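# Tuck chair under desk and park cart in bay

## Task

Roll the office chair fully beneath the desk so that it finishes upright with every wheel on the floor; move the utility cart into the yellow-taped bay so that all four of its wheels sit inside the tape and none touch it; keep the desk roughly in its original spot, with everything it carries still on top and nothing overhanging its edges; the robot must not topple or be left leaning, or the task fails; at the end, release whatever is held and back the robot away.

## Robot and tools

ROBOT. TidyBot++: one mobile base (0.54 m long, 0.50 m wide, 0.38 m tall) on four driven casters, carrying a single seven-joint arm with a two-finger gripper. The shoulder sits 0.12 m ahead of the base centre, 0.68 m up. Segments: upper arm 0.42 m, forearm 0.31 m, hand 0.31 m to the reported hand point. Cameras: base_camera (fixed on the base, looking forward and down) and wrist_camera (on the hand, looking where it points). The arm begins folded, hand pointing down, reaching about 0.08 m past the base front.

FRAMES. Base frame: origin on the floor below the base centre, x ahead, y to the left, z up, metres. hand_pose is given in it: the point between the finger pads, with the hand's z axis running out along the fingers and its y axis the closing direction. The odometry frame is the base frame as it was at scene start; base_odometry reports x, y and heading (rad, left positive, -3.142 to 3.142) from counted wheel turns, so slip shows up as travel and drift of a few cm builds up.

move. One action per call; its motions start together. Keys:
- base: an object of relative offsets from where the base last reported itself, along its own axes at the start of the command: translate_m (forward +, -2 to 2 m), strafe_m (left +, -2 to 2 m), rotate_rad (counter-clockwise from above +, -6.3 to 6.3 rad). Translate and strafe combine into one straight-line move.
- joints: an object of absolute targets by name: joint_1_rad (any angle; positive turns the arm clockwise seen from above, the reverse of heading), joint_2_rad (-2.249 to 2.249, shoulder, 0 upright), joint_3_rad (any angle), joint_4_rad (-2.579 to 2.579, elbow, 0 straight), joint_5_rad (any), joint_6_rad (-2.099 to 2.099, wrist), joint_7_rad (any), all in radians, and gripper_pos from 0 (open, pads about 85 mm apart) to 1 (closed, squeezing 100 to 150 N). Unlimited joints go the short way round, so send steps under half a turn.
- target: an absolute hand pose as one list of seven numbers [x, y, z, qw, qx, qy, qz], position in metres in the base frame, orientation as a quaternion, same form as the hand_pose line. With target, joints may only carry gripper_pos.
- speeds: caps for this action only: translate_m or strafe_m 0.05 to 0.5 m/s (name just one when both move), rotate_rad 0.1 to 1.57 rad/s.
- cameras: list of base_camera, wrist_camera or all; [] gives no images.
- blocking: true (default) returns when all motion rests; false returns in about 0.5 s while motion continues, and a later move overrides only the parts it names.
An unknown key makes the call invalid; a value out of range gets it refused. With no action, move just reports state and images.

wait(seconds 0 to 10, cameras): lets time pass, returning early once running moves settle. stop(cameras): brakes all your motions; braked parts read "stopped" and may still press on contacts. zoom_image(camera, region [x0, y0, x1, y1] in pixels, max 504 x 504): enlarges part of the newest image. read_manual(section "licences"): licence texts only. finished_scene(scene: the current scene's integer number): ends the scene for good; the goal must hold without the robot.

RESULT LINES. The move line gives "done" or the worst status. base_status, joint_status, hand_status: done, moving, off_target (resting short, maybe still pushing), stopped, not_followed (target withheld by a check; "joint command not followed" for self-collision, "pose unreachable" for a target), contact_stop, time_out (base over 14 s, or a hand target over 10 s), torque_fault, limit_stop_at_motor_heat. hand_pose is the measured hand; hand_target is where the commanded joints would put it. motor_effort is percent of each motor's maximum, peak in brackets. base_tilt in degrees, forward and right positive. on_its_own lists uncommanded behaviour. Motor temperatures are listed per arm joint; MOTOR HOT appears at 60 °C and an over-temperature stop at 75 °C makes the arm sag for 30 to 60 s. "ARM HIT" means the arm struck the base or itself. The pictures line gives the order of the images. A refused call, or an unplanned stop (contact_stop, time_out, torque fault), cancels the rest of your queued move, wait and finished_scene calls.

TIPS. Hand targets usually stop within about 3 cm; to correct, add (wanted minus measured) to the last target. To hold the hand still, resend hand_target, not hand_pose. A hand pointing down reaches at most about 0.94 m high, only close in. Loads make the arm sag. The arm does not avoid obstacles and keeps pressing when blocked. Base acceleration is up to 0.5 m/s2 and 1.57 rad/s2. Something may occasionally tug a held part or nudge a loose object.

AVOID. Catching the raised arm (about 0.6 m up or more) on furniture while the base drives: the robot can tip; backing away or pulling the arm in rights it. Reaching far out over nearby furniture from the folded pose, or swinging a stretched arm sideways. Driving the arm into things (torque fault: arm frozen 10 s, limits 104.5 N m for joints 1 to 4, 51.3 N m for 5 to 7). Driving the base into a blocked object: it shoves hard until time-out. Dropping things, releasing moving parts, slams, hard hits, very hard pushes, and excess gripper force from twisting, heavy or fast-swung loads, or squeezing hard on something still resting on a surface. Faster completion is better.

Each tool is called after "Call:" as name([rows], argument=value, ...), one row to a line, values as JSON.

## Session

Call:
move()

Scene clock: 0.00 s.
Motor temperatures (°C): [29 29 24 26 30 33 38]
base_odometry: x=+0.000 y=+0.000 heading=+0.000
base_tilt: forward=+0.4 right=+1.1
base_status: not commanded
joint_positions: joint_1_rad=-0.032 joint_2_rad=-0.369 joint_3_rad=+3.148 joint_4_rad=-2.503 joint_5_rad=-0.042 joint_6_rad=-0.844 joint_7_rad=+1.604 gripper_pos=+0.000
joint_status: not commanded
motor_effort: joint_1_rad=-2 joint_2_rad=-2 joint_3_rad=+1 joint_4_rad=+16 joint_5_rad=+0 joint_6_rad=+1 joint_7_rad=-2
hand_pose: x=+0.2837 y=+0.0154 z=+0.5996 quat_wxyz=(-0.018, +0.996, +0.016, +0.082) (m; base frame)
hand_target: x=+0.2842 y=+0.0154 z=+0.6000 quat_wxyz=(-0.018, +0.996, +0.016, +0.082) (m; base frame)
hand_status: not commanded
pictures: base_camera, wrist_camera
camera_calibration:
wrist_camera: T_world_to_cam=[[0.083058, -0.994069, -0.070201, 0.0355608], [-0.98196, -0.0696313, -0.175799, 0.442836], [0.169869, 0.0835361, -0.98192, 0.673109], [0, 0, 0, 1]] pos_world=[0.317554, 0.0099562, 0.741286]

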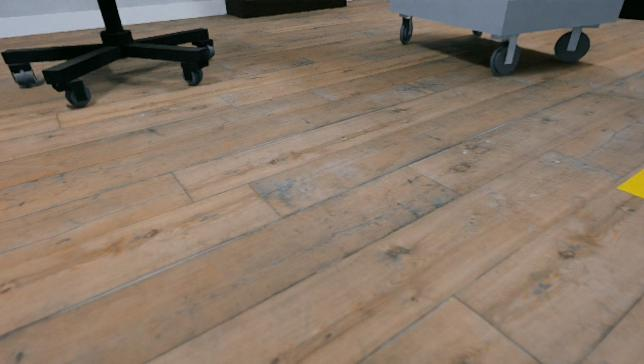

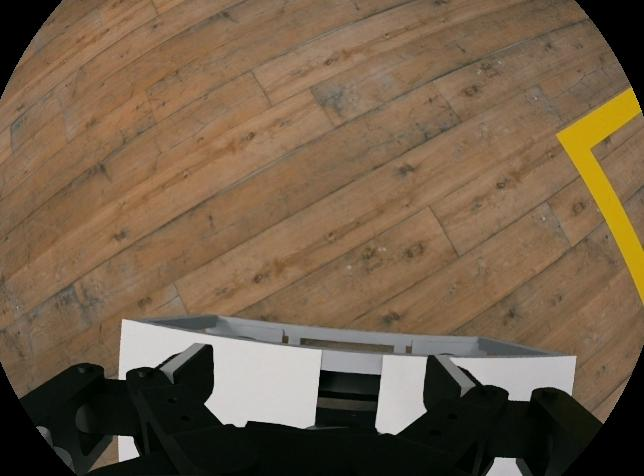

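Call:
move(joints={"joint_2_rad":-0.3,"joint_4_rad":-2.0,"joint_6_rad":-0.15})

Call:
move(base={"rotate_rad":0.9}, cameras=["wrist_camera"])

Call:
move(base={"rotate_rad":-1.8}, cameras=["wrist_camera"])

Scene clock: 2.57 s.
Motor temperatures (°C): [29 29 24 26 30 33 38]
move: done
base_odometry: x=+0.000 y=+0.000 heading=+0.000
base_tilt: forward=+0.4 right=+1.1
base_status: not commanded
joint_positions: joint_1_rad=-0.032 joint_2_rad=-0.320 joint_3_rad=+3.148 joint_4_rad=-2.018 joint_5_rad=-0.042 joint_6_rad=-0.229 joint_7_rad=+1.604 gripper_pos=+0.000
joint_status: all done
motor_effort: joint_1_rad=-1(3) joint_2_rad=-10(11) joint_3_rad=+1(1) joint_4_rad=+22(23) joint_5_rad=+0(1) joint_6_rad=+8(8) joint_7_rad=-3(3)
hand_pose: x=+0.5899 y=+0.0156 z=+0.9330 quat_wxyz=(-0.014, +0.821, +0.009, +0.571) (m; base frame)
hand_target: x=+0.6055 y=+0.0149 z=+0.9576 quat_wxyz=(-0.013, +0.799, +0.008, +0.602) (m; base frame)
hand_status: not commanded
pictures: base_camera, wrist_camera
camera_calibration:
wrist_camera: T_world_to_cam=[[0.087931, -0.996076, 0.00999171, -0.0439492], [-0.336309, -0.0391271, -0.940939, 1.13471], [0.937638, 0.0793774, -0.33843, -0.104803], [0, 0, 0, 1]] pos_world=[0.483745, 0.00894019, 1.03266]

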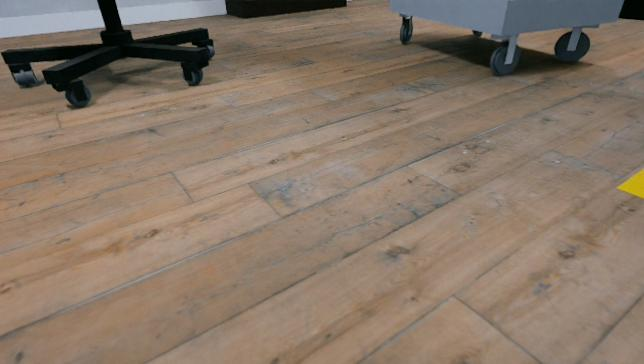

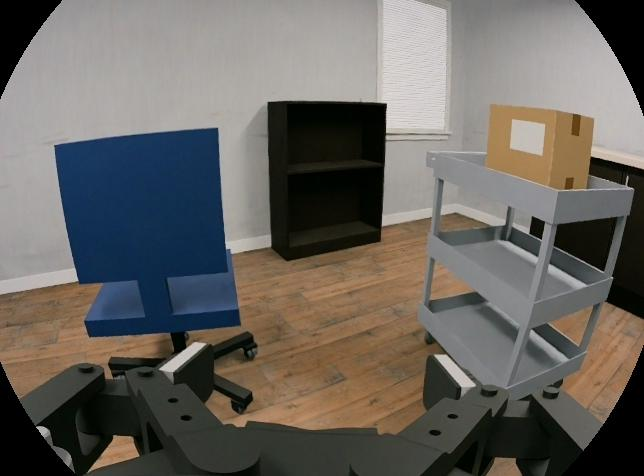

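Scene clock: 4.37 s.
Motor temperatures (°C): [29 29 24 26 30 33 38]
move: done
base_odometry: x=+0.000 y=+0.000 heading=+0.899
base_tilt: forward=+0.4 right=+1.1
base_status: done
joint_positions: joint_1_rad=-0.033 joint_2_rad=-0.315 joint_3_rad=+3.145 joint_4_rad=-2.018 joint_5_rad=-0.042 joint_6_rad=-0.226 joint_7_rad=+1.604 gripper_pos=+0.000
joint_status: not commanded
motor_effort: joint_1_rad=-2(3) joint_2_rad=-11(12) joint_3_rad=+1(3) joint_4_rad=+22(22) joint_5_rad=+0(1) joint_6_rad=+8(8) joint_7_rad=-3(3)
hand_pose: x=+0.5915 y=+0.0178 z=+0.9314 quat_wxyz=(-0.015, +0.822, +0.011, +0.570) (m; base frame)
hand_target: x=+0.6055 y=+0.0149 z=+0.9576 quat_wxyz=(-0.013, +0.799, +0.008, +0.602) (m; base frame)
hand_status: not commanded
pictures: wrist_camera
camera_calibration:
wrist_camera: T_world_to_cam=[[0.0919333, -0.995706, 0.0108702, -0.0450703], [-0.338032, -0.0414749, -0.94022, 1.13425], [0.936634, 0.082763, -0.340394, -0.104601], [0, 0, 0, 1]] pos_world=[0.485529, 0.0108233, 1.03133]

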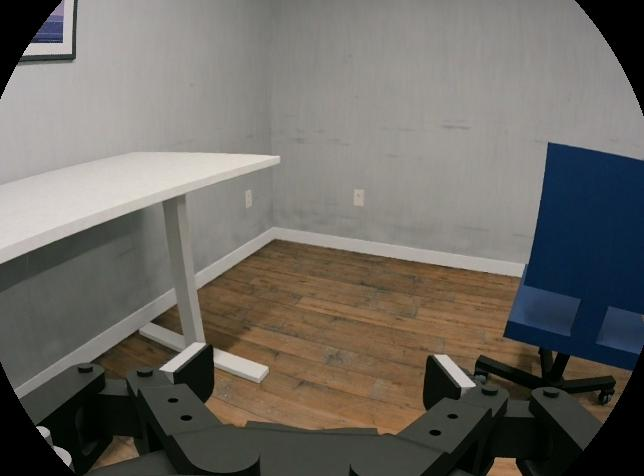

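Scene clock: 6.90 s.
Motor temperatures (°C): [29 29 24 26 30 33 38]
move: done
base_odometry: x=+0.000 y=+0.000 heading=-0.900
base_tilt: forward=+0.4 right=+1.1
base_status: done
joint_positions: joint_1_rad=-0.032 joint_2_rad=-0.311 joint_3_rad=+3.150 joint_4_rad=-2.018 joint_5_rad=-0.042 joint_6_rad=-0.224 joint_7_rad=+1.604 gripper_pos=+0.000
joint_status: not commanded
motor_effort: joint_1_rad=-2(3) joint_2_rad=-11(14) joint_3_rad=+1(3) joint_4_rad=+22(23) joint_5_rad=+1(1) joint_6_rad=+7(8) joint_7_rad=-2(3)
hand_pose: x=+0.5929 y=+0.0150 z=+0.9297 quat_wxyz=(-0.014, +0.822, +0.009, +0.569) (m; base frame)
hand_target: x=+0.6055 y=+0.0149 z=+0.9576 quat_wxyz=(-0.013, +0.799, +0.008, +0.602) (m; base frame)
hand_status: not commanded
pictures: wrist_camera
camera_calibration:
wrist_camera: T_world_to_cam=[[0.0867404, -0.996187, 0.00933835, -0.0434299], [-0.341279, -0.0385199, -0.939172, 1.13389], [0.935951, 0.0782772, -0.343319, -0.103075], [0, 0, 0, 1]] pos_world=[0.487214, 0.00848154, 1.02994]

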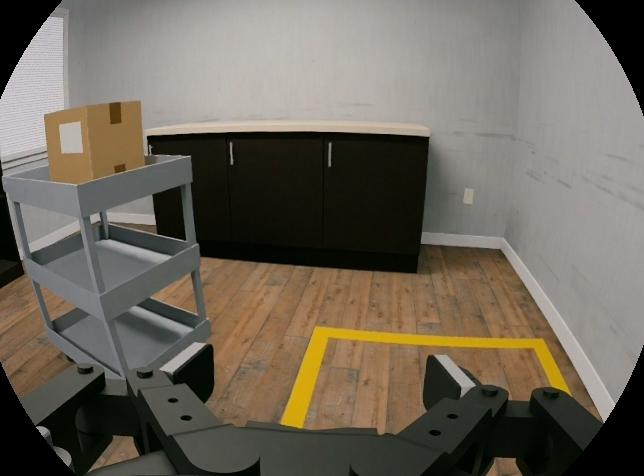

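Call:
move(base={"rotate_rad":-0.7}, joints={"joint_6_rad":-0.6})

Call:
move(base={"rotate_rad":3.2}, joints={"joint_6_rad":-0.3})

Call:
move(base={"rotate_rad":0.6})

Scene clock: 8.80 s.
Motor temperatures (°C): [29 29 24 26 30 33 38]
move: done
base_odometry: x=+0.000 y=+0.000 heading=-1.599
base_tilt: forward=+0.4 right=+1.1
base_status: done
joint_positions: joint_1_rad=-0.031 joint_2_rad=-0.310 joint_3_rad=+3.151 joint_4_rad=-2.011 joint_5_rad=-0.042 joint_6_rad=-0.548 joint_7_rad=+1.604 gripper_pos=+0.000
joint_status: all done
motor_effort: joint_1_rad=-2(4) joint_2_rad=-10(12) joint_3_rad=+1(3) joint_4_rad=+21(24) joint_5_rad=+0(1) joint_6_rad=+6(8) joint_7_rad=-3(3)
hand_pose: x=+0.5448 y=+0.0168 z=+0.8470 quat_wxyz=(-0.016, +0.902, +0.013, +0.432) (m; base frame)
hand_target: x=+0.5383 y=+0.0188 z=+0.8361 quat_wxyz=(-0.017, +0.912, +0.015, +0.408) (m; base frame)
hand_status: not commanded
pictures: base_camera, wrist_camera
camera_calibration:
wrist_camera: T_world_to_cam=[[0.0976693, -0.995105, -0.015028, -0.0220162], [-0.615554, -0.0485372, -0.786599, 1.06022], [0.782019, 0.0860771, -0.617281, 0.229158], [0, 0, 0, 1]] pos_world=[0.475566, 0.00982636, 0.975091]

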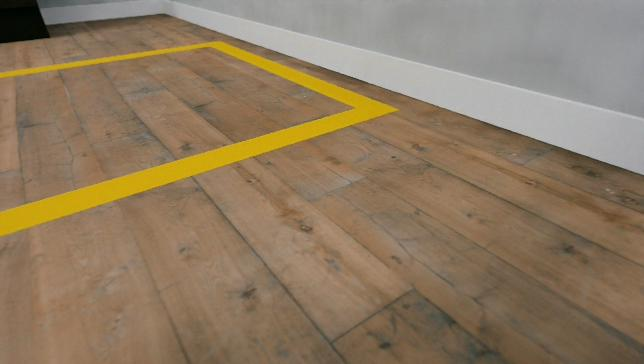

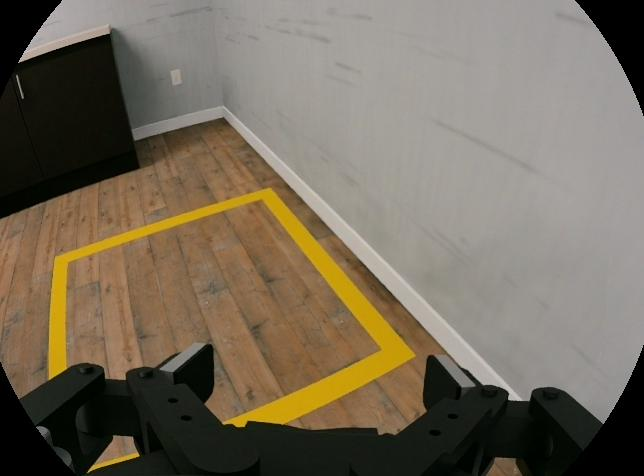

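Scene clock: 12.27 s.
Motor temperatures (°C): [29 29 24 26 30 33 38]
move: done
base_odometry: x=+0.000 y=+0.000 heading=+1.600
base_tilt: forward=+0.4 right=+1.1
base_status: done
joint_positions: joint_1_rad=-0.030 joint_2_rad=-0.309 joint_3_rad=+3.151 joint_4_rad=-2.002 joint_5_rad=-0.042 joint_6_rad=-0.326 joint_7_rad=+1.604 gripper_pos=+0.000
joint_status: all done
motor_effort: joint_1_rad=-2(3) joint_2_rad=-11(14) joint_3_rad=+1(3) joint_4_rad=+22(24) joint_5_rad=+1(1) joint_6_rad=+7(8) joint_7_rad=-2(3)
hand_pose: x=+0.5835 y=+0.0149 z=+0.9098 quat_wxyz=(-0.014, +0.846, +0.009, +0.533) (m; base frame)
hand_target: x=+0.5893 y=+0.0165 z=+0.9139 quat_wxyz=(-0.015, +0.841, +0.011, +0.540) (m; base frame)
hand_status: not commanded
pictures: base_camera, wrist_camera
camera_calibration:
wrist_camera: T_world_to_cam=[[0.0891727, -0.996012, 0.00295279, -0.0381604], [-0.420946, -0.0403737, -0.906187, 1.12851], [0.902692, 0.0795642, -0.422868, -0.00931204], [0, 0, 0, 1]] pos_world=[0.48685, 0.00829468, 1.01881]

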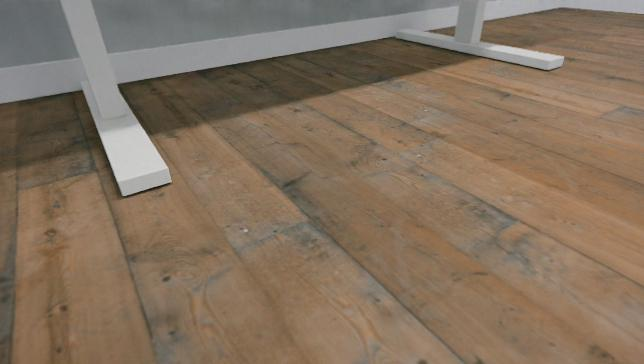

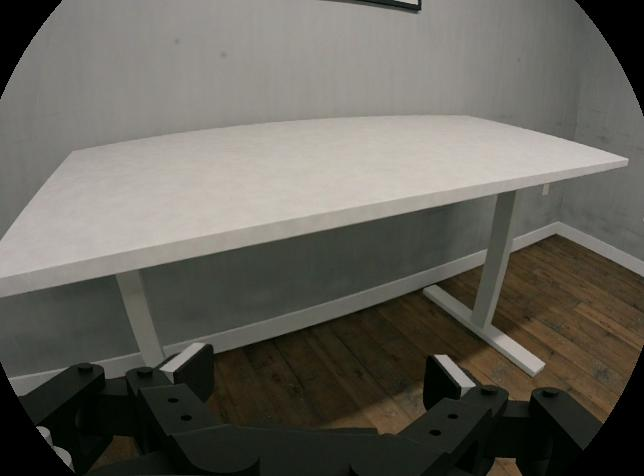

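Scene clock: 13.80 s.
Motor temperatures (°C): [29 29 24 26 30 33 38]
move: done
base_odometry: x=+0.000 y=+0.000 heading=+2.199
base_tilt: forward=+0.3 right=+1.1
base_status: done
joint_positions: joint_1_rad=-0.032 joint_2_rad=-0.309 joint_3_rad=+3.146 joint_4_rad=-2.002 joint_5_rad=-0.042 joint_6_rad=-0.326 joint_7_rad=+1.604 gripper_pos=+0.000
joint_status: not commanded
motor_effort: joint_1_rad=-1(4) joint_2_rad=-11(12) joint_3_rad=+0(3) joint_4_rad=+22(22) joint_5_rad=+0(1) joint_6_rad=+7(7) joint_7_rad=-2(3)
hand_pose: x=+0.5833 y=+0.0179 z=+0.9098 quat_wxyz=(-0.015, +0.846, +0.012, +0.532) (m; base frame)
hand_target: x=+0.5893 y=+0.0165 z=+0.9139 quat_wxyz=(-0.015, +0.841, +0.011, +0.540) (m; base frame)
hand_status: not commanded
pictures: base_camera, wrist_camera
camera_calibration:
wrist_camera: T_world_to_cam=[[0.0950299, -0.995465, 0.00423899, -0.0397314], [-0.420662, -0.0440162, -0.906149, 1.12841], [0.902227, 0.0843281, -0.422937, -0.00917281], [0, 0, 0, 1]] pos_world=[0.486732, 0.0108908, 1.0188]

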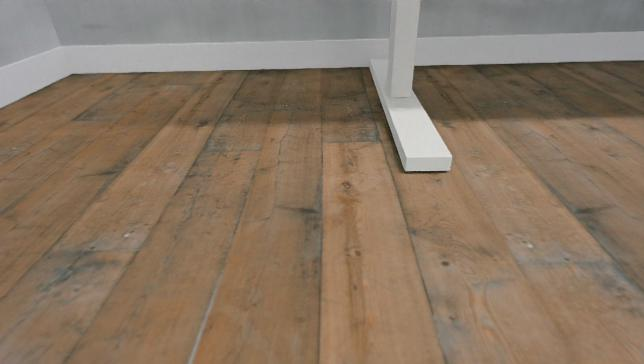

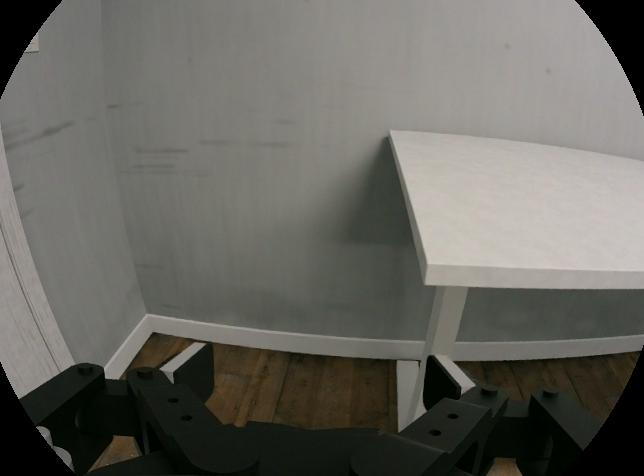

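Call:
move(base={"translate_m":-0.26,"strafe_m":-0.65,"rotate_rad":-1.63}, joints={"joint_1_rad":0,"joint_6_rad":-0.5})

Scene clock: 22.47 s.
Motor temperatures (°C): [29 29 24 27 30 33 38]
move: done
base_odometry: x=+0.679 y=+0.172 heading=+0.568
base_tilt: forward=+0.4 right=+1.1
base_status: done
joint_positions: joint_1_rad=-0.006 joint_2_rad=-0.306 joint_3_rad=+3.146 joint_4_rad=-2.004 joint_5_rad=-0.042 joint_6_rad=-0.469 joint_7_rad=+1.604 gripper_pos=+0.000
joint_status: all done
motor_effort: joint_1_rad=-2(4) joint_2_rad=-10(13) joint_3_rad=+1(4) joint_4_rad=+22(24) joint_5_rad=+0(1) joint_6_rad=+7(8) joint_7_rad=-2(3)
hand_pose: x=+0.5617 y=+0.0079 z=+0.8683 quat_wxyz=(-0.010, +0.884, +0.003, +0.468) (m; base frame)
hand_target: x=+0.5582 y=+0.0043 z=+0.8603 quat_wxyz=(-0.009, +0.891, +0.000, +0.454) (m; base frame)
hand_status: not commanded
pictures: base_camera, wrist_camera
camera_calibration:
wrist_camera: T_world_to_cam=[[0.0757478, -0.997104, -0.00681993, -0.0269857], [-0.551336, -0.0361829, -0.833498, 1.09153], [0.830837, 0.0668957, -0.55248, 0.146357], [0, 0, 0, 1]] pos_world=[0.482245, 0.00279652, 0.990462]

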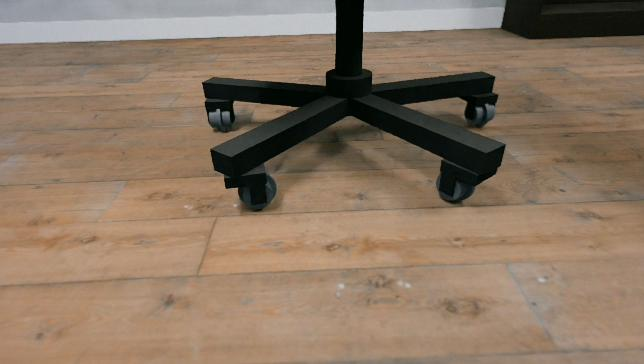

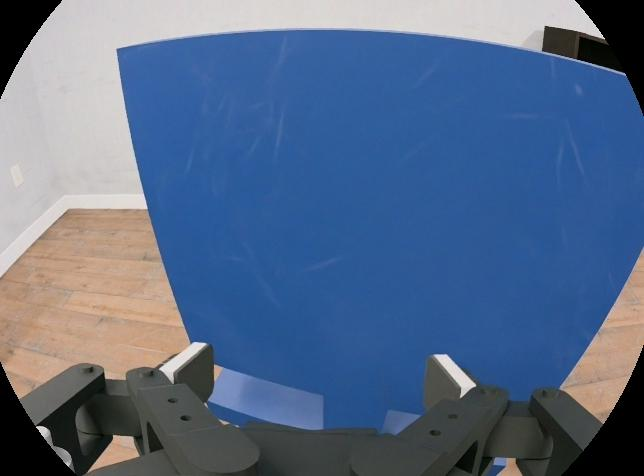

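Call:
move(joints={"joint_1_rad":0.03,"joint_2_rad":0.157,"joint_4_rad":-0.59,"joint_6_rad":-2.05,"joint_7_rad":0.03,"joint_5_rad":0,"joint_3_rad":3.14})

Call:
move(base={"translate_m":0.2,"strafe_m":-0.03})

Scene clock: 26.03 s.
Motor temperatures (°C): [29 29 24 27 30 33 38]
move: done
base_odometry: x=+0.679 y=+0.172 heading=+0.568
base_tilt: forward=+0.4 right=+1.1
base_status: not commanded
joint_positions: joint_1_rad=+0.016 joint_2_rad=+0.141 joint_3_rad=+3.146 joint_4_rad=-0.611 joint_5_rad=-0.041 joint_6_rad=-1.968 joint_7_rad=+0.074 gripper_pos=+0.000
joint_status: all done
motor_effort: joint_1_rad=-2(3) joint_2_rad=-20(21) joint_3_rad=+0(3) joint_4_rad=+15(23) joint_5_rad=+0(1) joint_6_rad=+3(8) joint_7_rad=-2(3)
hand_pose: x=+0.5201 y=+0.0054 z=+1.0442 quat_wxyz=(-0.153, +0.718, -0.664, +0.144) (m; base frame)
hand_target: x=+0.5034 y=-0.0097 z=+1.0351 quat_wxyz=(-0.118, +0.697, -0.696, +0.125) (m; base frame)
hand_status: not commanded
pictures: base_camera, wrist_camera
camera_calibration:
wrist_camera: T_world_to_cam=[[-0.885641, -0.111008, -0.450906, 0.933801], [-0.109547, 0.993546, -0.0294352, 0.140129], [0.451264, 0.0233264, -0.892086, 0.830477], [0, 0, 0, 1]] pos_world=[0.4676, -0.0549371, 1.16604]

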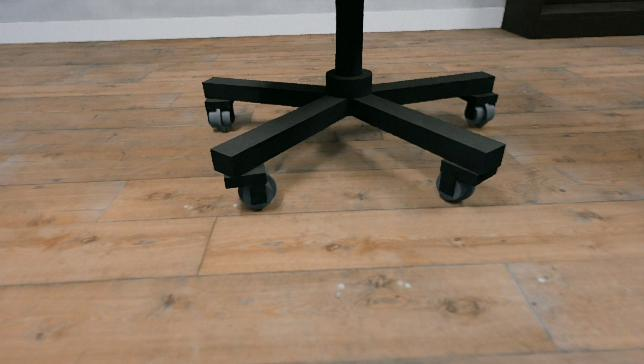

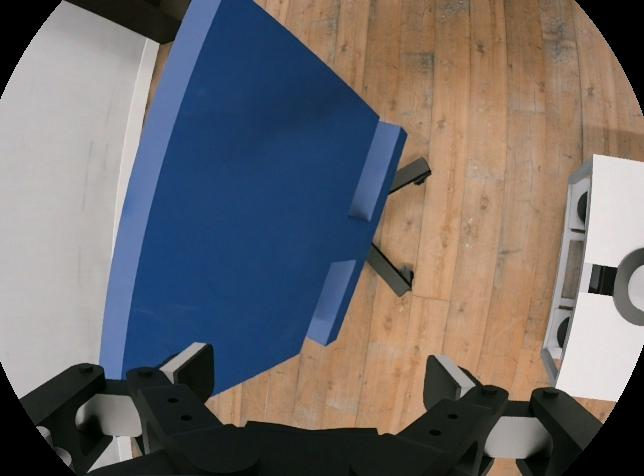

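Scene clock: 27.60 s.
Motor temperatures (°C): [29 29 24 27 30 33 38]
move: done
base_odometry: x=+0.864 y=+0.254 heading=+0.568
base_tilt: forward=+0.4 right=+1.1
base_status: done
joint_positions: joint_1_rad=+0.018 joint_2_rad=+0.167 joint_3_rad=+3.146 joint_4_rad=-0.608 joint_5_rad=-0.041 joint_6_rad=-1.974 joint_7_rad=+0.072 gripper_pos=+0.000
joint_status: not commanded
motor_effort: joint_1_rad=-2(2) joint_2_rad=-22(25) joint_3_rad=+1(1) joint_4_rad=+15(16) joint_5_rad=+0(1) joint_6_rad=+2(4) joint_7_rad=-2(3)
hand_pose: x=+0.5280 y=+0.0045 z=+1.0337 quat_wxyz=(-0.143, +0.719, -0.667, +0.133) (m; base frame)
hand_target: x=+0.5034 y=-0.0097 z=+1.0351 quat_wxyz=(-0.118, +0.697, -0.696, +0.125) (m; base frame)
hand_status: not commanded
pictures: base_camera, wrist_camera
camera_calibration:
wrist_camera: T_world_to_cam=[[-0.899018, -0.107749, -0.424449, 0.915683], [-0.107177, 0.993918, -0.0253012, 0.136093], [0.424593, 0.0227449, -0.905098, 0.845092], [0, 0, 0, 1]] pos_world=[0.478981, -0.0558237, 1.157]

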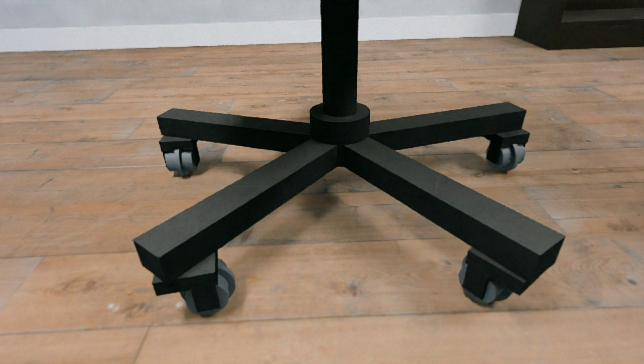

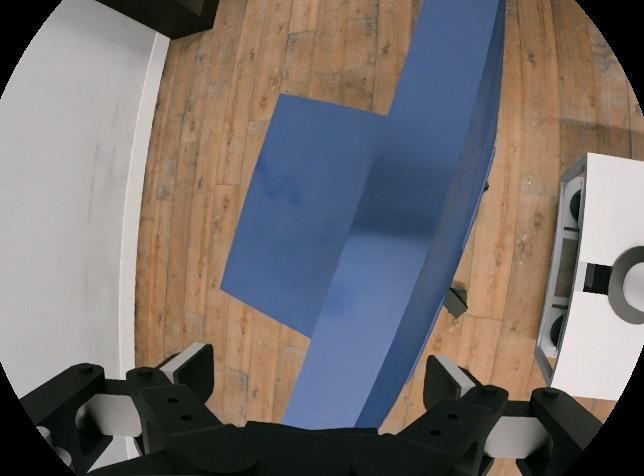

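Call:
move(base={"rotate_rad":-0.16}, joints={"joint_7_rad":-0.1}, cameras=["wrist_camera"])

Scene clock: 29.37 s.
Motor temperatures (°C): [29 29 24 27 30 33 38]
move: done
base_odometry: x=+0.864 y=+0.254 heading=+0.408
base_tilt: forward=+0.4 right=+1.1
base_status: done
joint_positions: joint_1_rad=+0.030 joint_2_rad=+0.167 joint_3_rad=+3.145 joint_4_rad=-0.608 joint_5_rad=-0.034 joint_6_rad=-1.974 joint_7_rad=-0.075 gripper_pos=+0.000
joint_status: all done
motor_effort: joint_1_rad=-2(4) joint_2_rad=-22(23) joint_3_rad=+1(2) joint_4_rad=+15(15) joint_5_rad=+0(1) joint_6_rad=+3(3) joint_7_rad=-2(3)
hand_pose: x=+0.5280 y=-0.0020 z=+1.0336 quat_wxyz=(-0.150, +0.662, -0.723, +0.125) (m; base frame)
hand_target: x=+0.5034 y=-0.0097 z=+1.0351 quat_wxyz=(-0.126, +0.650, -0.740, +0.117) (m; base frame)
hand_status: not commanded
pictures: wrist_camera
camera_calibration:
wrist_camera: T_world_to_cam=[[-0.904836, 0.051575, -0.422624, 0.916472], [0.0445949, 0.998656, 0.0263936, 0.00900188], [0.423417, 0.00503498, -0.905921, 0.846629], [0, 0, 0, 1]] pos_world=[0.470379, -0.0605196, 1.15406]

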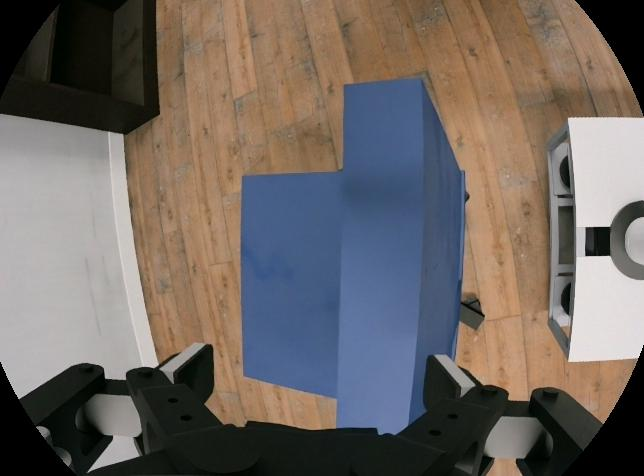

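Call:
move(base={"strafe_m":0.04}, joints={"joint_2_rad":0.075,"joint_4_rad":-0.93,"joint_6_rad":-1.86}, cameras=["wrist_camera"])

Scene clock: 31.37 s.
Motor temperatures (°C): [29 29 24 27 30 33 38]
move: off_target
base_odometry: x=+0.848 y=+0.291 heading=+0.406
base_tilt: forward=+0.3 right=+1.1
base_status: done
joint_positions: joint_1_rad=+0.028 joint_2_rad=+0.115 joint_3_rad=+3.144 joint_4_rad=-0.899 joint_5_rad=-0.033 joint_6_rad=-1.906 joint_7_rad=-0.075 gripper_pos=+0.000
joint_status: joint_2_rad off_target (ended at +0.115, target +0.075); the others done
motor_effort: joint_1_rad=-2(4) joint_2_rad=-23(24) joint_3_rad=+0(2) joint_4_rad=+14(17) joint_5_rad=+0(1) joint_6_rad=-3(4) joint_7_rad=-3(3)
hand_pose: x=+0.5026 y=-0.0003 z=+0.9622 quat_wxyz=(-0.090, +0.670, -0.734, +0.065) (m; base frame)
hand_target: x=+0.5008 y=-0.0095 z=+0.9704 quat_wxyz=(-0.101, +0.654, -0.744, +0.094) (m; base frame)
hand_status: not commanded
pictures: wrist_camera
camera_calibration:
wrist_camera: T_world_to_cam=[[-0.963581, 0.0534932, -0.262011, 0.738198], [0.0486837, 0.998506, 0.0248179, 0.00972129], [0.262948, 0.0111583, -0.964746, 0.929928], [0, 0, 0, 1]] pos_world=[0.466318, -0.0595718, 1.09032]

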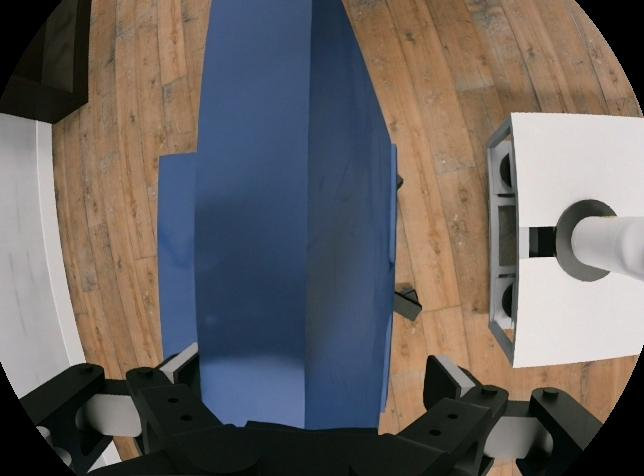

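Call:
move(base={"translate_m":0.03}, cameras=[])

Call:
move(joints={"joint_2_rad":0.0,"joint_4_rad":-1.15,"joint_6_rad":-1.72}, cameras=["wrist_camera"])

Scene clock: 32.57 s.
Motor temperatures (°C): [29 29 24 27 30 33 38]
move: done
base_odometry: x=+0.876 y=+0.303 heading=+0.407
base_tilt: forward=+0.4 right=+1.1
base_status: done
joint_positions: joint_1_rad=+0.028 joint_2_rad=+0.098 joint_3_rad=+3.144 joint_4_rad=-0.913 joint_5_rad=-0.033 joint_6_rad=-1.906 joint_7_rad=-0.075 gripper_pos=+0.000
joint_status: not commanded
motor_effort: joint_1_rad=-2(3) joint_2_rad=-20(25) joint_3_rad=+0(1) joint_4_rad=+16(17) joint_5_rad=+0(1) joint_6_rad=+2(3) joint_7_rad=-3(3)
hand_pose: x=+0.4958 y=-0.0001 z=+0.9641 quat_wxyz=(-0.091, +0.670, -0.734, +0.066) (m; base frame)
hand_target: x=+0.5008 y=-0.0095 z=+0.9704 quat_wxyz=(-0.101, +0.654, -0.744, +0.094) (m; base frame)
hand_status: not commanded
pictures: none
No camera images: "cameras" was empty.

Scene clock: 33.80 s.
Motor temperatures (°C): [29 29 24 27 30 33 38]
move: done
base_odometry: x=+0.876 y=+0.303 heading=+0.407
base_tilt: forward=+0.4 right=+1.1
base_status: not commanded
joint_positions: joint_1_rad=+0.028 joint_2_rad=+0.028 joint_3_rad=+3.144 joint_4_rad=-1.112 joint_5_rad=-0.033 joint_6_rad=-1.775 joint_7_rad=-0.075 gripper_pos=+0.000
joint_status: all done
motor_effort: joint_1_rad=-2(3) joint_2_rad=-17(21) joint_3_rad=+0(1) joint_4_rad=+14(18) joint_5_rad=+0(1) joint_6_rad=-2(5) joint_7_rad=-2(3)
hand_pose: x=+0.4864 y=+0.0005 z=+0.9304 quat_wxyz=(-0.092, +0.669, -0.735, +0.066) (m; base frame)
hand_target: x=+0.4893 y=-0.0092 z=+0.9311 quat_wxyz=(-0.099, +0.654, -0.744, +0.092) (m; base frame)
hand_status: not commanded
pictures: wrist_camera
camera_calibration:
wrist_camera: T_world_to_cam=[[-0.961965, 0.0577766, -0.266991, 0.718045], [0.0524106, 0.998255, 0.0271871, 0.00649257], [0.268096, 0.0121599, -0.963315, 0.899687], [0, 0, 0, 1]] pos_world=[0.449192, -0.0589076, 1.05822]

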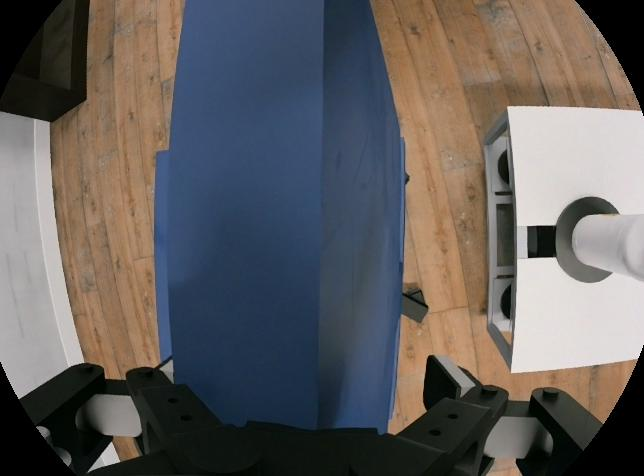

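Call:
move(base={"translate_m":0.018}, cameras=[])

Call:
move(joints={"gripper_pos":0.6})

Scene clock: 34.70 s.
Motor temperatures (°C): [29 29 24 27 30 33 38]
move: done
base_odometry: x=+0.892 y=+0.311 heading=+0.407
base_tilt: forward=+0.4 right=+1.1
base_status: done
joint_positions: joint_1_rad=+0.028 joint_2_rad=+0.009 joint_3_rad=+3.144 joint_4_rad=-1.125 joint_5_rad=-0.033 joint_6_rad=-1.775 joint_7_rad=-0.075 gripper_pos=+0.000
joint_status: not commanded
motor_effort: joint_1_rad=-2(3) joint_2_rad=-14(18) joint_3_rad=+0(1) joint_4_rad=+14(17) joint_5_rad=+0(1) joint_6_rad=+1(5) joint_7_rad=-2(2)
hand_pose: x=+0.4795 y=+0.0007 z=+0.9329 quat_wxyz=(-0.095, +0.668, -0.735, +0.069) (m; base frame)
hand_target: x=+0.4893 y=-0.0092 z=+0.9311 quat_wxyz=(-0.099, +0.654, -0.744, +0.092) (m; base frame)
hand_status: not commanded
pictures: none
No camera images: "cameras" was empty.

Scene clock: 35.63 s.
Motor temperatures (°C): [29 29 24 27 30 33 38]
move: off_target
base_odometry: x=+0.892 y=+0.311 heading=+0.407
base_tilt: forward=+0.4 right=+1.1
base_status: not commanded
joint_positions: joint_1_rad=+0.025 joint_2_rad=+0.006 joint_3_rad=+3.137 joint_4_rad=-1.119 joint_5_rad=-0.052 joint_6_rad=-1.777 joint_7_rad=-0.084 gripper_pos=+0.391
joint_status: gripper_pos off_target (ended at +0.391, target +0.600)
motor_effort: joint_1_rad=+0(2) joint_2_rad=-17(19) joint_3_rad=+2(5) joint_4_rad=+11(14) joint_5_rad=+6(9) joint_6_rad=+12(14) joint_7_rad=-1(7)
hand_pose: x=+0.4788 y=+0.0100 z=+0.9360 quat_wxyz=(-0.104, +0.671, -0.732, +0.064) (m; base frame)
hand_target: x=+0.4893 y=-0.0092 z=+0.9311 quat_wxyz=(-0.099, +0.654, -0.744, +0.092) (m; base frame)
hand_status: not commanded
pictures: base_camera, wrist_camera
camera_calibration:
wrist_camera: T_world_to_cam=[[-0.958904, 0.0538243, -0.278577, 0.721121], [0.0425741, 0.998021, 0.0462826, -0.0158279], [0.280517, 0.0325204, -0.959298, 0.897109], [0, 0, 0, 1]] pos_world=[0.440506, -0.0521916, 1.06222]

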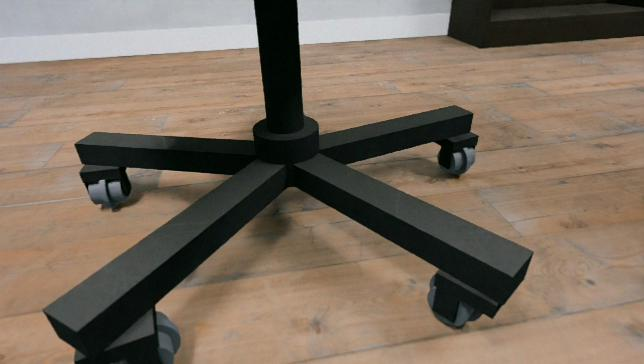

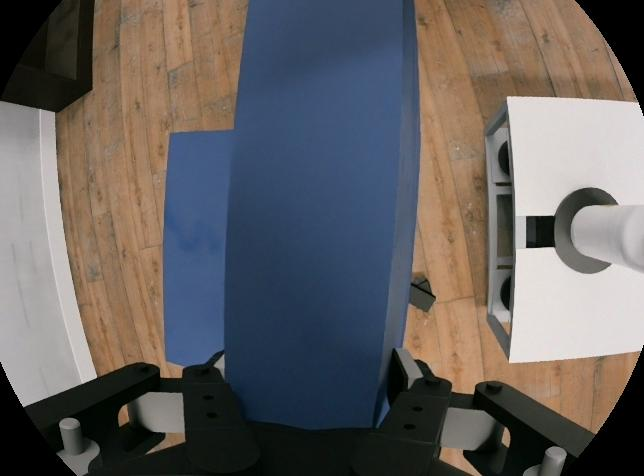

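Call:
move(base={"translate_m":-0.509,"strafe_m":-0.065}, speeds={"translate_m":0.25}, cameras=[])

Call:
move(base={"rotate_rad":1.757}, speeds={"rotate_rad":0.35})

Scene clock: 39.13 s.
Motor temperatures (°C): [29 29 24 27 30 33 38]
move: done
base_odometry: x=+0.451 y=+0.049 heading=+0.407
base_tilt: forward=+0.4 right=+1.1
base_status: done
joint_positions: joint_1_rad=+0.030 joint_2_rad=-0.010 joint_3_rad=+3.139 joint_4_rad=-1.129 joint_5_rad=-0.053 joint_6_rad=-1.797 joint_7_rad=-0.101 gripper_pos=+0.407
joint_status: not commanded
motor_effort: joint_1_rad=-3(4) joint_2_rad=-12(28) joint_3_rad=-1(3) joint_4_rad=+15(17) joint_5_rad=+3(11) joint_6_rad=+19(23) joint_7_rad=+1(3)
hand_pose: x=+0.4675 y=+0.0078 z=+0.9365 quat_wxyz=(-0.099, +0.662, -0.740, +0.058) (m; base frame)
hand_target: x=+0.4893 y=-0.0092 z=+0.9311 quat_wxyz=(-0.099, +0.654, -0.744, +0.092) (m; base frame)
hand_status: not commanded
pictures: none
No camera images: "cameras" was empty.

Scene clock: 45.03 s.
Motor temperatures (°C): [29 29 24 27 30 33 38]
move: done
base_odometry: x=+0.450 y=+0.049 heading=+2.162
base_tilt: forward=+0.4 right=+1.1
base_status: done
joint_positions: joint_1_rad=+0.042 joint_2_rad=-0.013 joint_3_rad=+3.155 joint_4_rad=-1.122 joint_5_rad=+0.030 joint_6_rad=-1.798 joint_7_rad=-0.132 gripper_pos=+0.420
joint_status: not commanded
motor_effort: joint_1_rad=-3(22) joint_2_rad=-13(18) joint_3_rad=-1(20) joint_4_rad=+8(16) joint_5_rad=+0(10) joint_6_rad=+8(22) joint_7_rad=-2(13)
hand_pose: x=+0.4665 y=-0.0273 z=+0.9401 quat_wxyz=(-0.076, +0.629, -0.768, +0.090) (m; base frame)
hand_target: x=+0.4893 y=-0.0092 z=+0.9311 quat_wxyz=(-0.099, +0.654, -0.744, +0.092) (m; base frame)
hand_status: not commanded
pictures: base_camera, wrist_camera
camera_calibration:
wrist_camera: T_world_to_cam=[[-0.948713, 0.149595, -0.278505, 0.71022], [0.160432, 0.986911, -0.0163968, 0.0253423], [0.272407, -0.0602369, -0.960295, 0.907906], [0, 0, 0, 1]] pos_world=[0.422409, -0.0765665, 1.07007]

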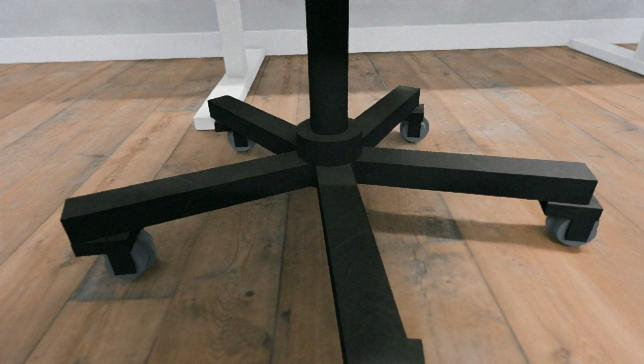

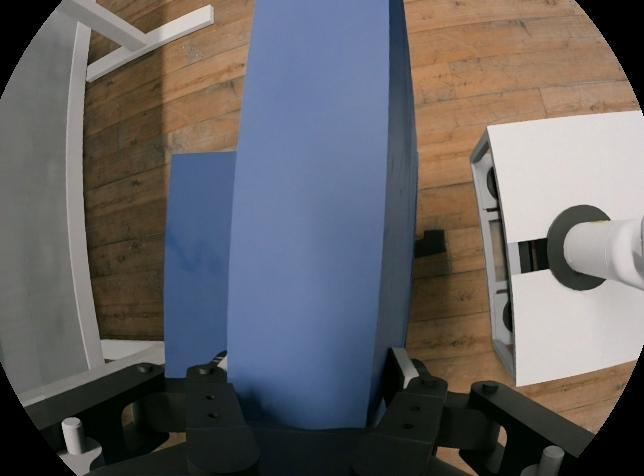

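Call:
move(base={"strafe_m":-0.4}, speeds={"strafe_m":0.25}, cameras=[])

Call:
move(base={"translate_m":0.34}, speeds={"translate_m":0.2})

Scene clock: 48.20 s.
Motor temperatures (°C): [29 29 24 27 30 33 38]
move: done
base_odometry: x=+0.783 y=+0.272 heading=+2.163
base_tilt: forward=+0.4 right=+1.1
base_status: done
joint_positions: joint_1_rad=+0.016 joint_2_rad=-0.025 joint_3_rad=+3.123 joint_4_rad=-1.127 joint_5_rad=-0.060 joint_6_rad=-1.801 joint_7_rad=-0.089 gripper_pos=+0.442
joint_status: not commanded
motor_effort: joint_1_rad=+0(15) joint_2_rad=-9(17) joint_3_rad=+2(18) joint_4_rad=+10(16) joint_5_rad=+8(15) joint_6_rad=+14(24) joint_7_rad=+0(12)
hand_pose: x=+0.4618 y=+0.0206 z=+0.9426 quat_wxyz=(-0.107, +0.679, -0.724, +0.060) (m; base frame)
hand_target: x=+0.4893 y=-0.0092 z=+0.9311 quat_wxyz=(-0.099, +0.654, -0.744, +0.092) (m; base frame)
hand_status: not commanded
pictures: none
No camera images: "cameras" was empty.

Scene clock: 50.63 s.
Motor temperatures (°C): [29 29 24 27 30 33 38]
move: done
base_odometry: x=+0.593 y=+0.555 heading=+2.163
base_tilt: forward=+0.4 right=+1.1
base_status: done
joint_positions: joint_1_rad=+0.056 joint_2_rad=-0.030 joint_3_rad=+3.173 joint_4_rad=-1.114 joint_5_rad=-0.041 joint_6_rad=-1.861 joint_7_rad=-0.116 gripper_pos=+0.485
joint_status: not commanded
on_its_own: gripper_pos moved +0.043 toward your old target +0.600
motor_effort: joint_1_rad=-8(10) joint_2_rad=-10(13) joint_3_rad=-6(8) joint_4_rad=+9(19) joint_5_rad=+1(8) joint_6_rad=+19(35) joint_7_rad=+4(6)
hand_pose: x=+0.4450 y=-0.0149 z=+0.9445 quat_wxyz=(-0.084, +0.635, -0.766, +0.054) (m; base frame)
hand_target: x=+0.4893 y=-0.0092 z=+0.9311 quat_wxyz=(-0.099, +0.654, -0.744, +0.092) (m; base frame)
hand_status: not commanded
pictures: base_camera, wrist_camera
camera_calibration:
wrist_camera: T_world_to_cam=[[-0.960095, 0.149559, -0.236326, 0.654409], [0.143853, 0.988737, 0.0413044, -0.0304396], [0.239842, 0.00565983, -0.970796, 0.944057], [0, 0, 0, 1]] pos_world=[0.406249, -0.0731189, 1.0724]

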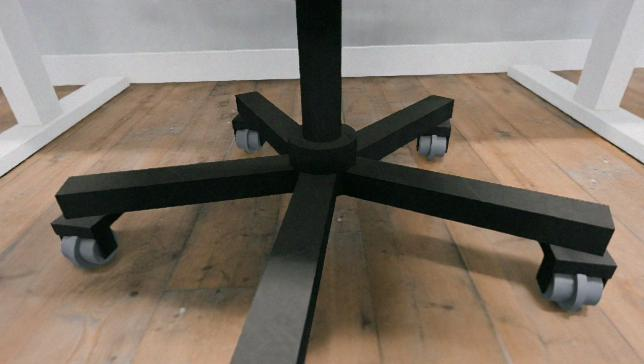

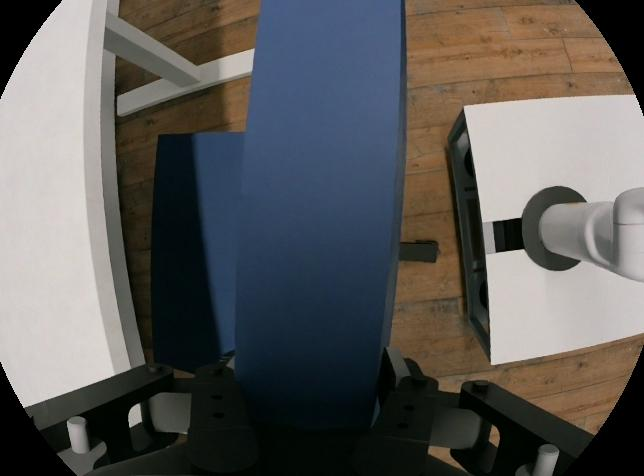

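Call:
move(base={"translate_m":0.14}, speeds={"translate_m":0.1})

Scene clock: 53.00 s.
Motor temperatures (°C): [29 29 24 27 30 33 38]
move: done
base_odometry: x=+0.515 y=+0.671 heading=+2.163
base_tilt: forward=+0.4 right=+1.1
base_status: done
joint_positions: joint_1_rad=+0.063 joint_2_rad=-0.044 joint_3_rad=+3.180 joint_4_rad=-1.125 joint_5_rad=-0.029 joint_6_rad=-1.866 joint_7_rad=-0.118 gripper_pos=+0.485
joint_status: not commanded
motor_effort: joint_1_rad=-9(11) joint_2_rad=-9(10) joint_3_rad=-7(9) joint_4_rad=+11(17) joint_5_rad=-1(2) joint_6_rad=+21(30) joint_7_rad=+3(6)
hand_pose: x=+0.4380 y=-0.0228 z=+0.9446 quat_wxyz=(-0.079, +0.627, -0.773, +0.058) (m; base frame)
hand_target: x=+0.4893 y=-0.0092 z=+0.9311 quat_wxyz=(-0.099, +0.654, -0.744, +0.092) (m; base frame)
hand_status: not commanded
pictures: base_camera, wrist_camera
camera_calibration:
wrist_camera: T_world_to_cam=[[-0.957542, 0.167399, -0.234714, 0.646653], [0.164813, 0.985846, 0.0307332, -0.0208733], [0.236537, -0.00925573, -0.971578, 0.947736], [0, 0, 0, 1]] pos_world=[0.398463, -0.078899, 1.07322]

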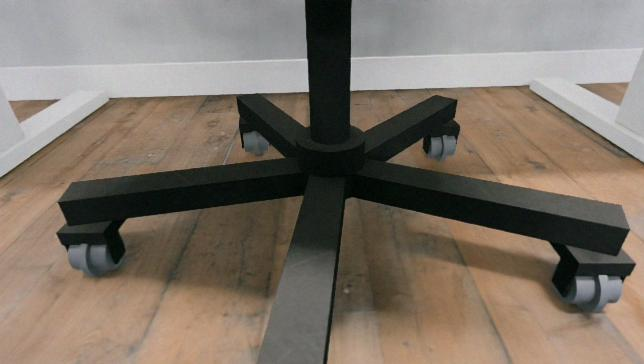

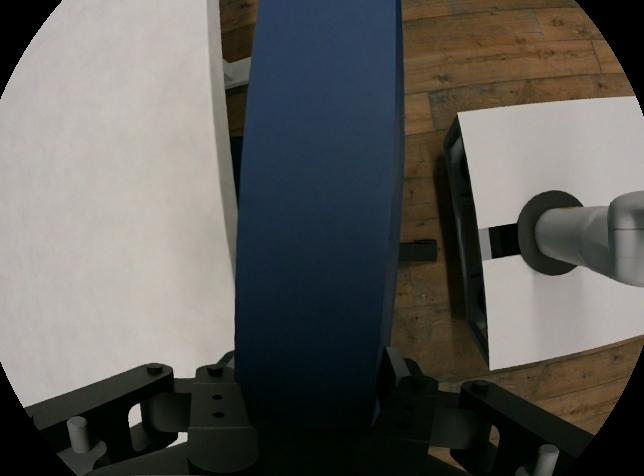

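Call:
move(base={"translate_m":0.04}, speeds={"translate_m":0.06})

Scene clock: 54.33 s.
Motor temperatures (°C): [29 29 24 27 30 33 38]
move: done
base_odometry: x=+0.492 y=+0.705 heading=+2.163
base_tilt: forward=+0.3 right=+1.1
base_status: done
joint_positions: joint_1_rad=+0.057 joint_2_rad=-0.062 joint_3_rad=+3.172 joint_4_rad=-1.139 joint_5_rad=+0.009 joint_6_rad=-1.888 joint_7_rad=-0.083 gripper_pos=+0.485
joint_status: not commanded
motor_effort: joint_1_rad=-5(9) joint_2_rad=-2(10) joint_3_rad=-3(7) joint_4_rad=+14(18) joint_5_rad=-5(7) joint_6_rad=+32(37) joint_7_rad=-7(9)
hand_pose: x=+0.4234 y=-0.0283 z=+0.9442 quat_wxyz=(-0.060, +0.641, -0.763, +0.065) (m; base frame)
hand_target: x=+0.4893 y=-0.0092 z=+0.9311 quat_wxyz=(-0.099, +0.654, -0.744, +0.092) (m; base frame)
hand_status: not commanded
pictures: base_camera, wrist_camera
camera_calibration:
wrist_camera: T_world_to_cam=[[-0.966842, 0.129753, -0.219957, 0.622475], [0.135154, 0.990778, -0.009623, 0.0377336], [0.21668, -0.0390321, -0.975462, 0.962019], [0, 0, 0, 1]] pos_world=[0.388285, -0.080604, 1.07569]

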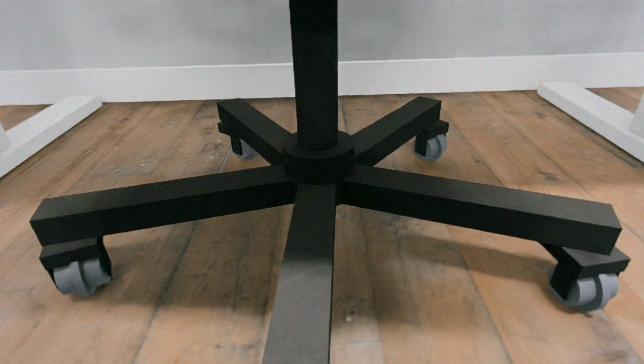

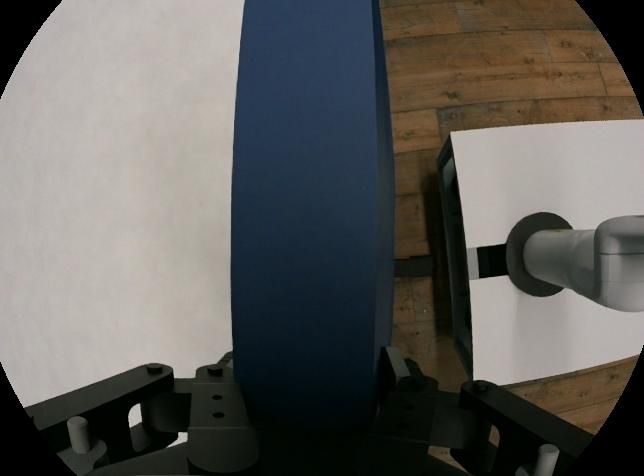

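Call:
move(joints={"gripper_pos":0.1}, cameras=[])

Call:
move(joints={"joint_2_rad":0.14,"joint_4_rad":-0.65,"joint_6_rad":-2.02}, cameras=["wrist_camera"])

Call:
move(base={"translate_m":-0.45})

Scene clock: 55.57 s.
Motor temperatures (°C): [29 29 24 27 30 33 38]
move: done
base_odometry: x=+0.492 y=+0.704 heading=+2.163
base_tilt: forward=+0.4 right=+1.1
base_status: not commanded
joint_positions: joint_1_rad=+0.047 joint_2_rad=-0.041 joint_3_rad=+3.158 joint_4_rad=-1.164 joint_5_rad=+0.010 joint_6_rad=-1.804 joint_7_rad=-0.087 gripper_pos=+0.100
joint_status: all done
motor_effort: joint_1_rad=-3(6) joint_2_rad=-12(12) joint_3_rad=+0(3) joint_4_rad=+18(21) joint_5_rad=-1(6) joint_6_rad=+8(32) joint_7_rad=-3(7)
hand_pose: x=+0.4507 y=-0.0227 z=+0.9343 quat_wxyz=(-0.074, +0.647, -0.755, +0.078) (m; base frame)
hand_target: x=+0.4893 y=-0.0092 z=+0.9311 quat_wxyz=(-0.099, +0.654, -0.744, +0.092) (m; base frame)
hand_status: not commanded
pictures: none
No camera images: "cameras" was empty.

Scene clock: 57.33 s.
Motor temperatures (°C): [29 29 24 27 30 33 38]
move: done
base_odometry: x=+0.492 y=+0.704 heading=+2.163
base_tilt: forward=+0.4 right=+1.1
base_status: not commanded
joint_positions: joint_1_rad=+0.043 joint_2_rad=+0.132 joint_3_rad=+3.152 joint_4_rad=-0.671 joint_5_rad=+0.010 joint_6_rad=-1.970 joint_7_rad=-0.087 gripper_pos=+0.100
joint_status: all done
motor_effort: joint_1_rad=-2(4) joint_2_rad=-20(22) joint_3_rad=+1(1) joint_4_rad=+15(26) joint_5_rad=+1(2) joint_6_rad=+3(24) joint_7_rad=-2(3)
hand_pose: x=+0.5122 y=-0.0221 z=+1.0267 quat_wxyz=(-0.128, +0.642, -0.744, +0.131) (m; base frame)
hand_target: x=+0.5022 y=-0.0096 z=+1.0254 quat_wxyz=(-0.121, +0.651, -0.741, +0.112) (m; base frame)
hand_status: not commanded
pictures: wrist_camera
camera_calibration:
wrist_camera: T_world_to_cam=[[-0.910455, 0.0986166, -0.40168, 0.882629], [0.108455, 0.9941, -0.00176346, 0.026087], [0.399136, -0.0451696, -0.915779, 0.868608], [0, 0, 0, 1]] pos_world=[0.454072, -0.0737403, 1.15003]

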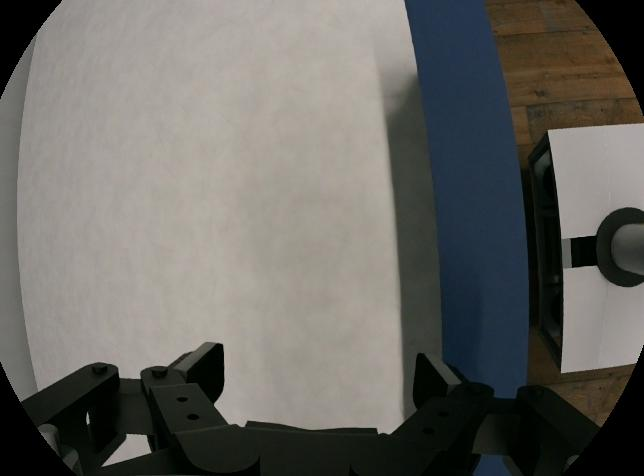

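Scene clock: 59.53 s.
Motor temperatures (°C): [29 29 24 27 30 33 38]
move: done
base_odometry: x=+0.744 y=+0.331 heading=+2.163
base_tilt: forward=+0.4 right=+1.1
base_status: done
joint_positions: joint_1_rad=+0.038 joint_2_rad=+0.140 joint_3_rad=+3.150 joint_4_rad=-0.666 joint_5_rad=+0.009 joint_6_rad=-1.970 joint_7_rad=-0.087 gripper_pos=+0.100
joint_status: not commanded
motor_effort: joint_1_rad=-2(4) joint_2_rad=-20(26) joint_3_rad=+0(4) joint_4_rad=+15(16) joint_5_rad=+0(2) joint_6_rad=+2(3) joint_7_rad=-2(3)
hand_pose: x=+0.5154 y=-0.0191 z=+1.0254 quat_wxyz=(-0.128, +0.646, -0.742, +0.129) (m; base frame)
hand_target: x=+0.5022 y=-0.0096 z=+1.0254 quat_wxyz=(-0.121, +0.651, -0.741, +0.112) (m; base frame)
hand_status: not commanded
pictures: base_camera, wrist_camera
camera_calibration:
wrist_camera: T_world_to_cam=[[-0.912295, 0.0912679, -0.399235, 0.883051], [0.100202, 0.994966, -0.00151622, 0.0267501], [0.397087, -0.0413874, -0.916847, 0.868452], [0, 0, 0, 1]] pos_world=[0.458071, -0.0712667, 1.14882]

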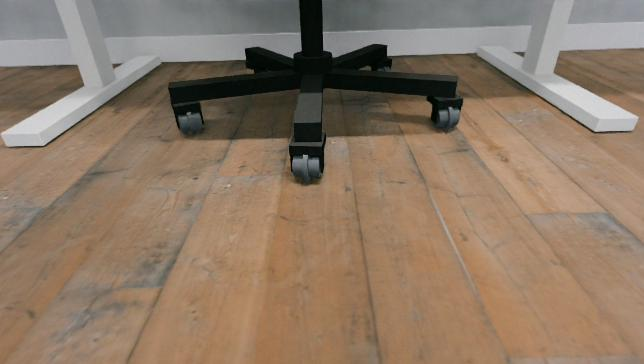

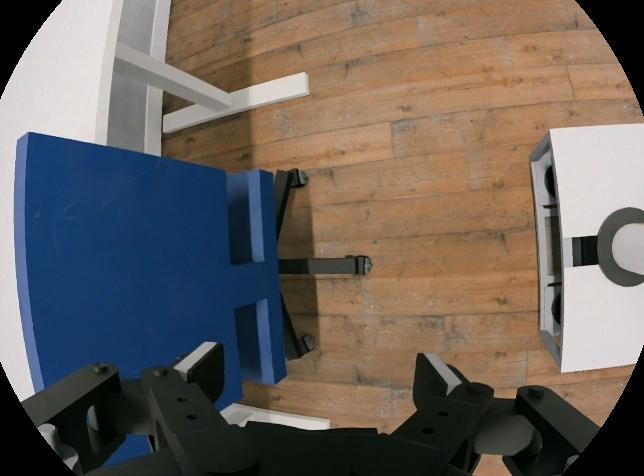

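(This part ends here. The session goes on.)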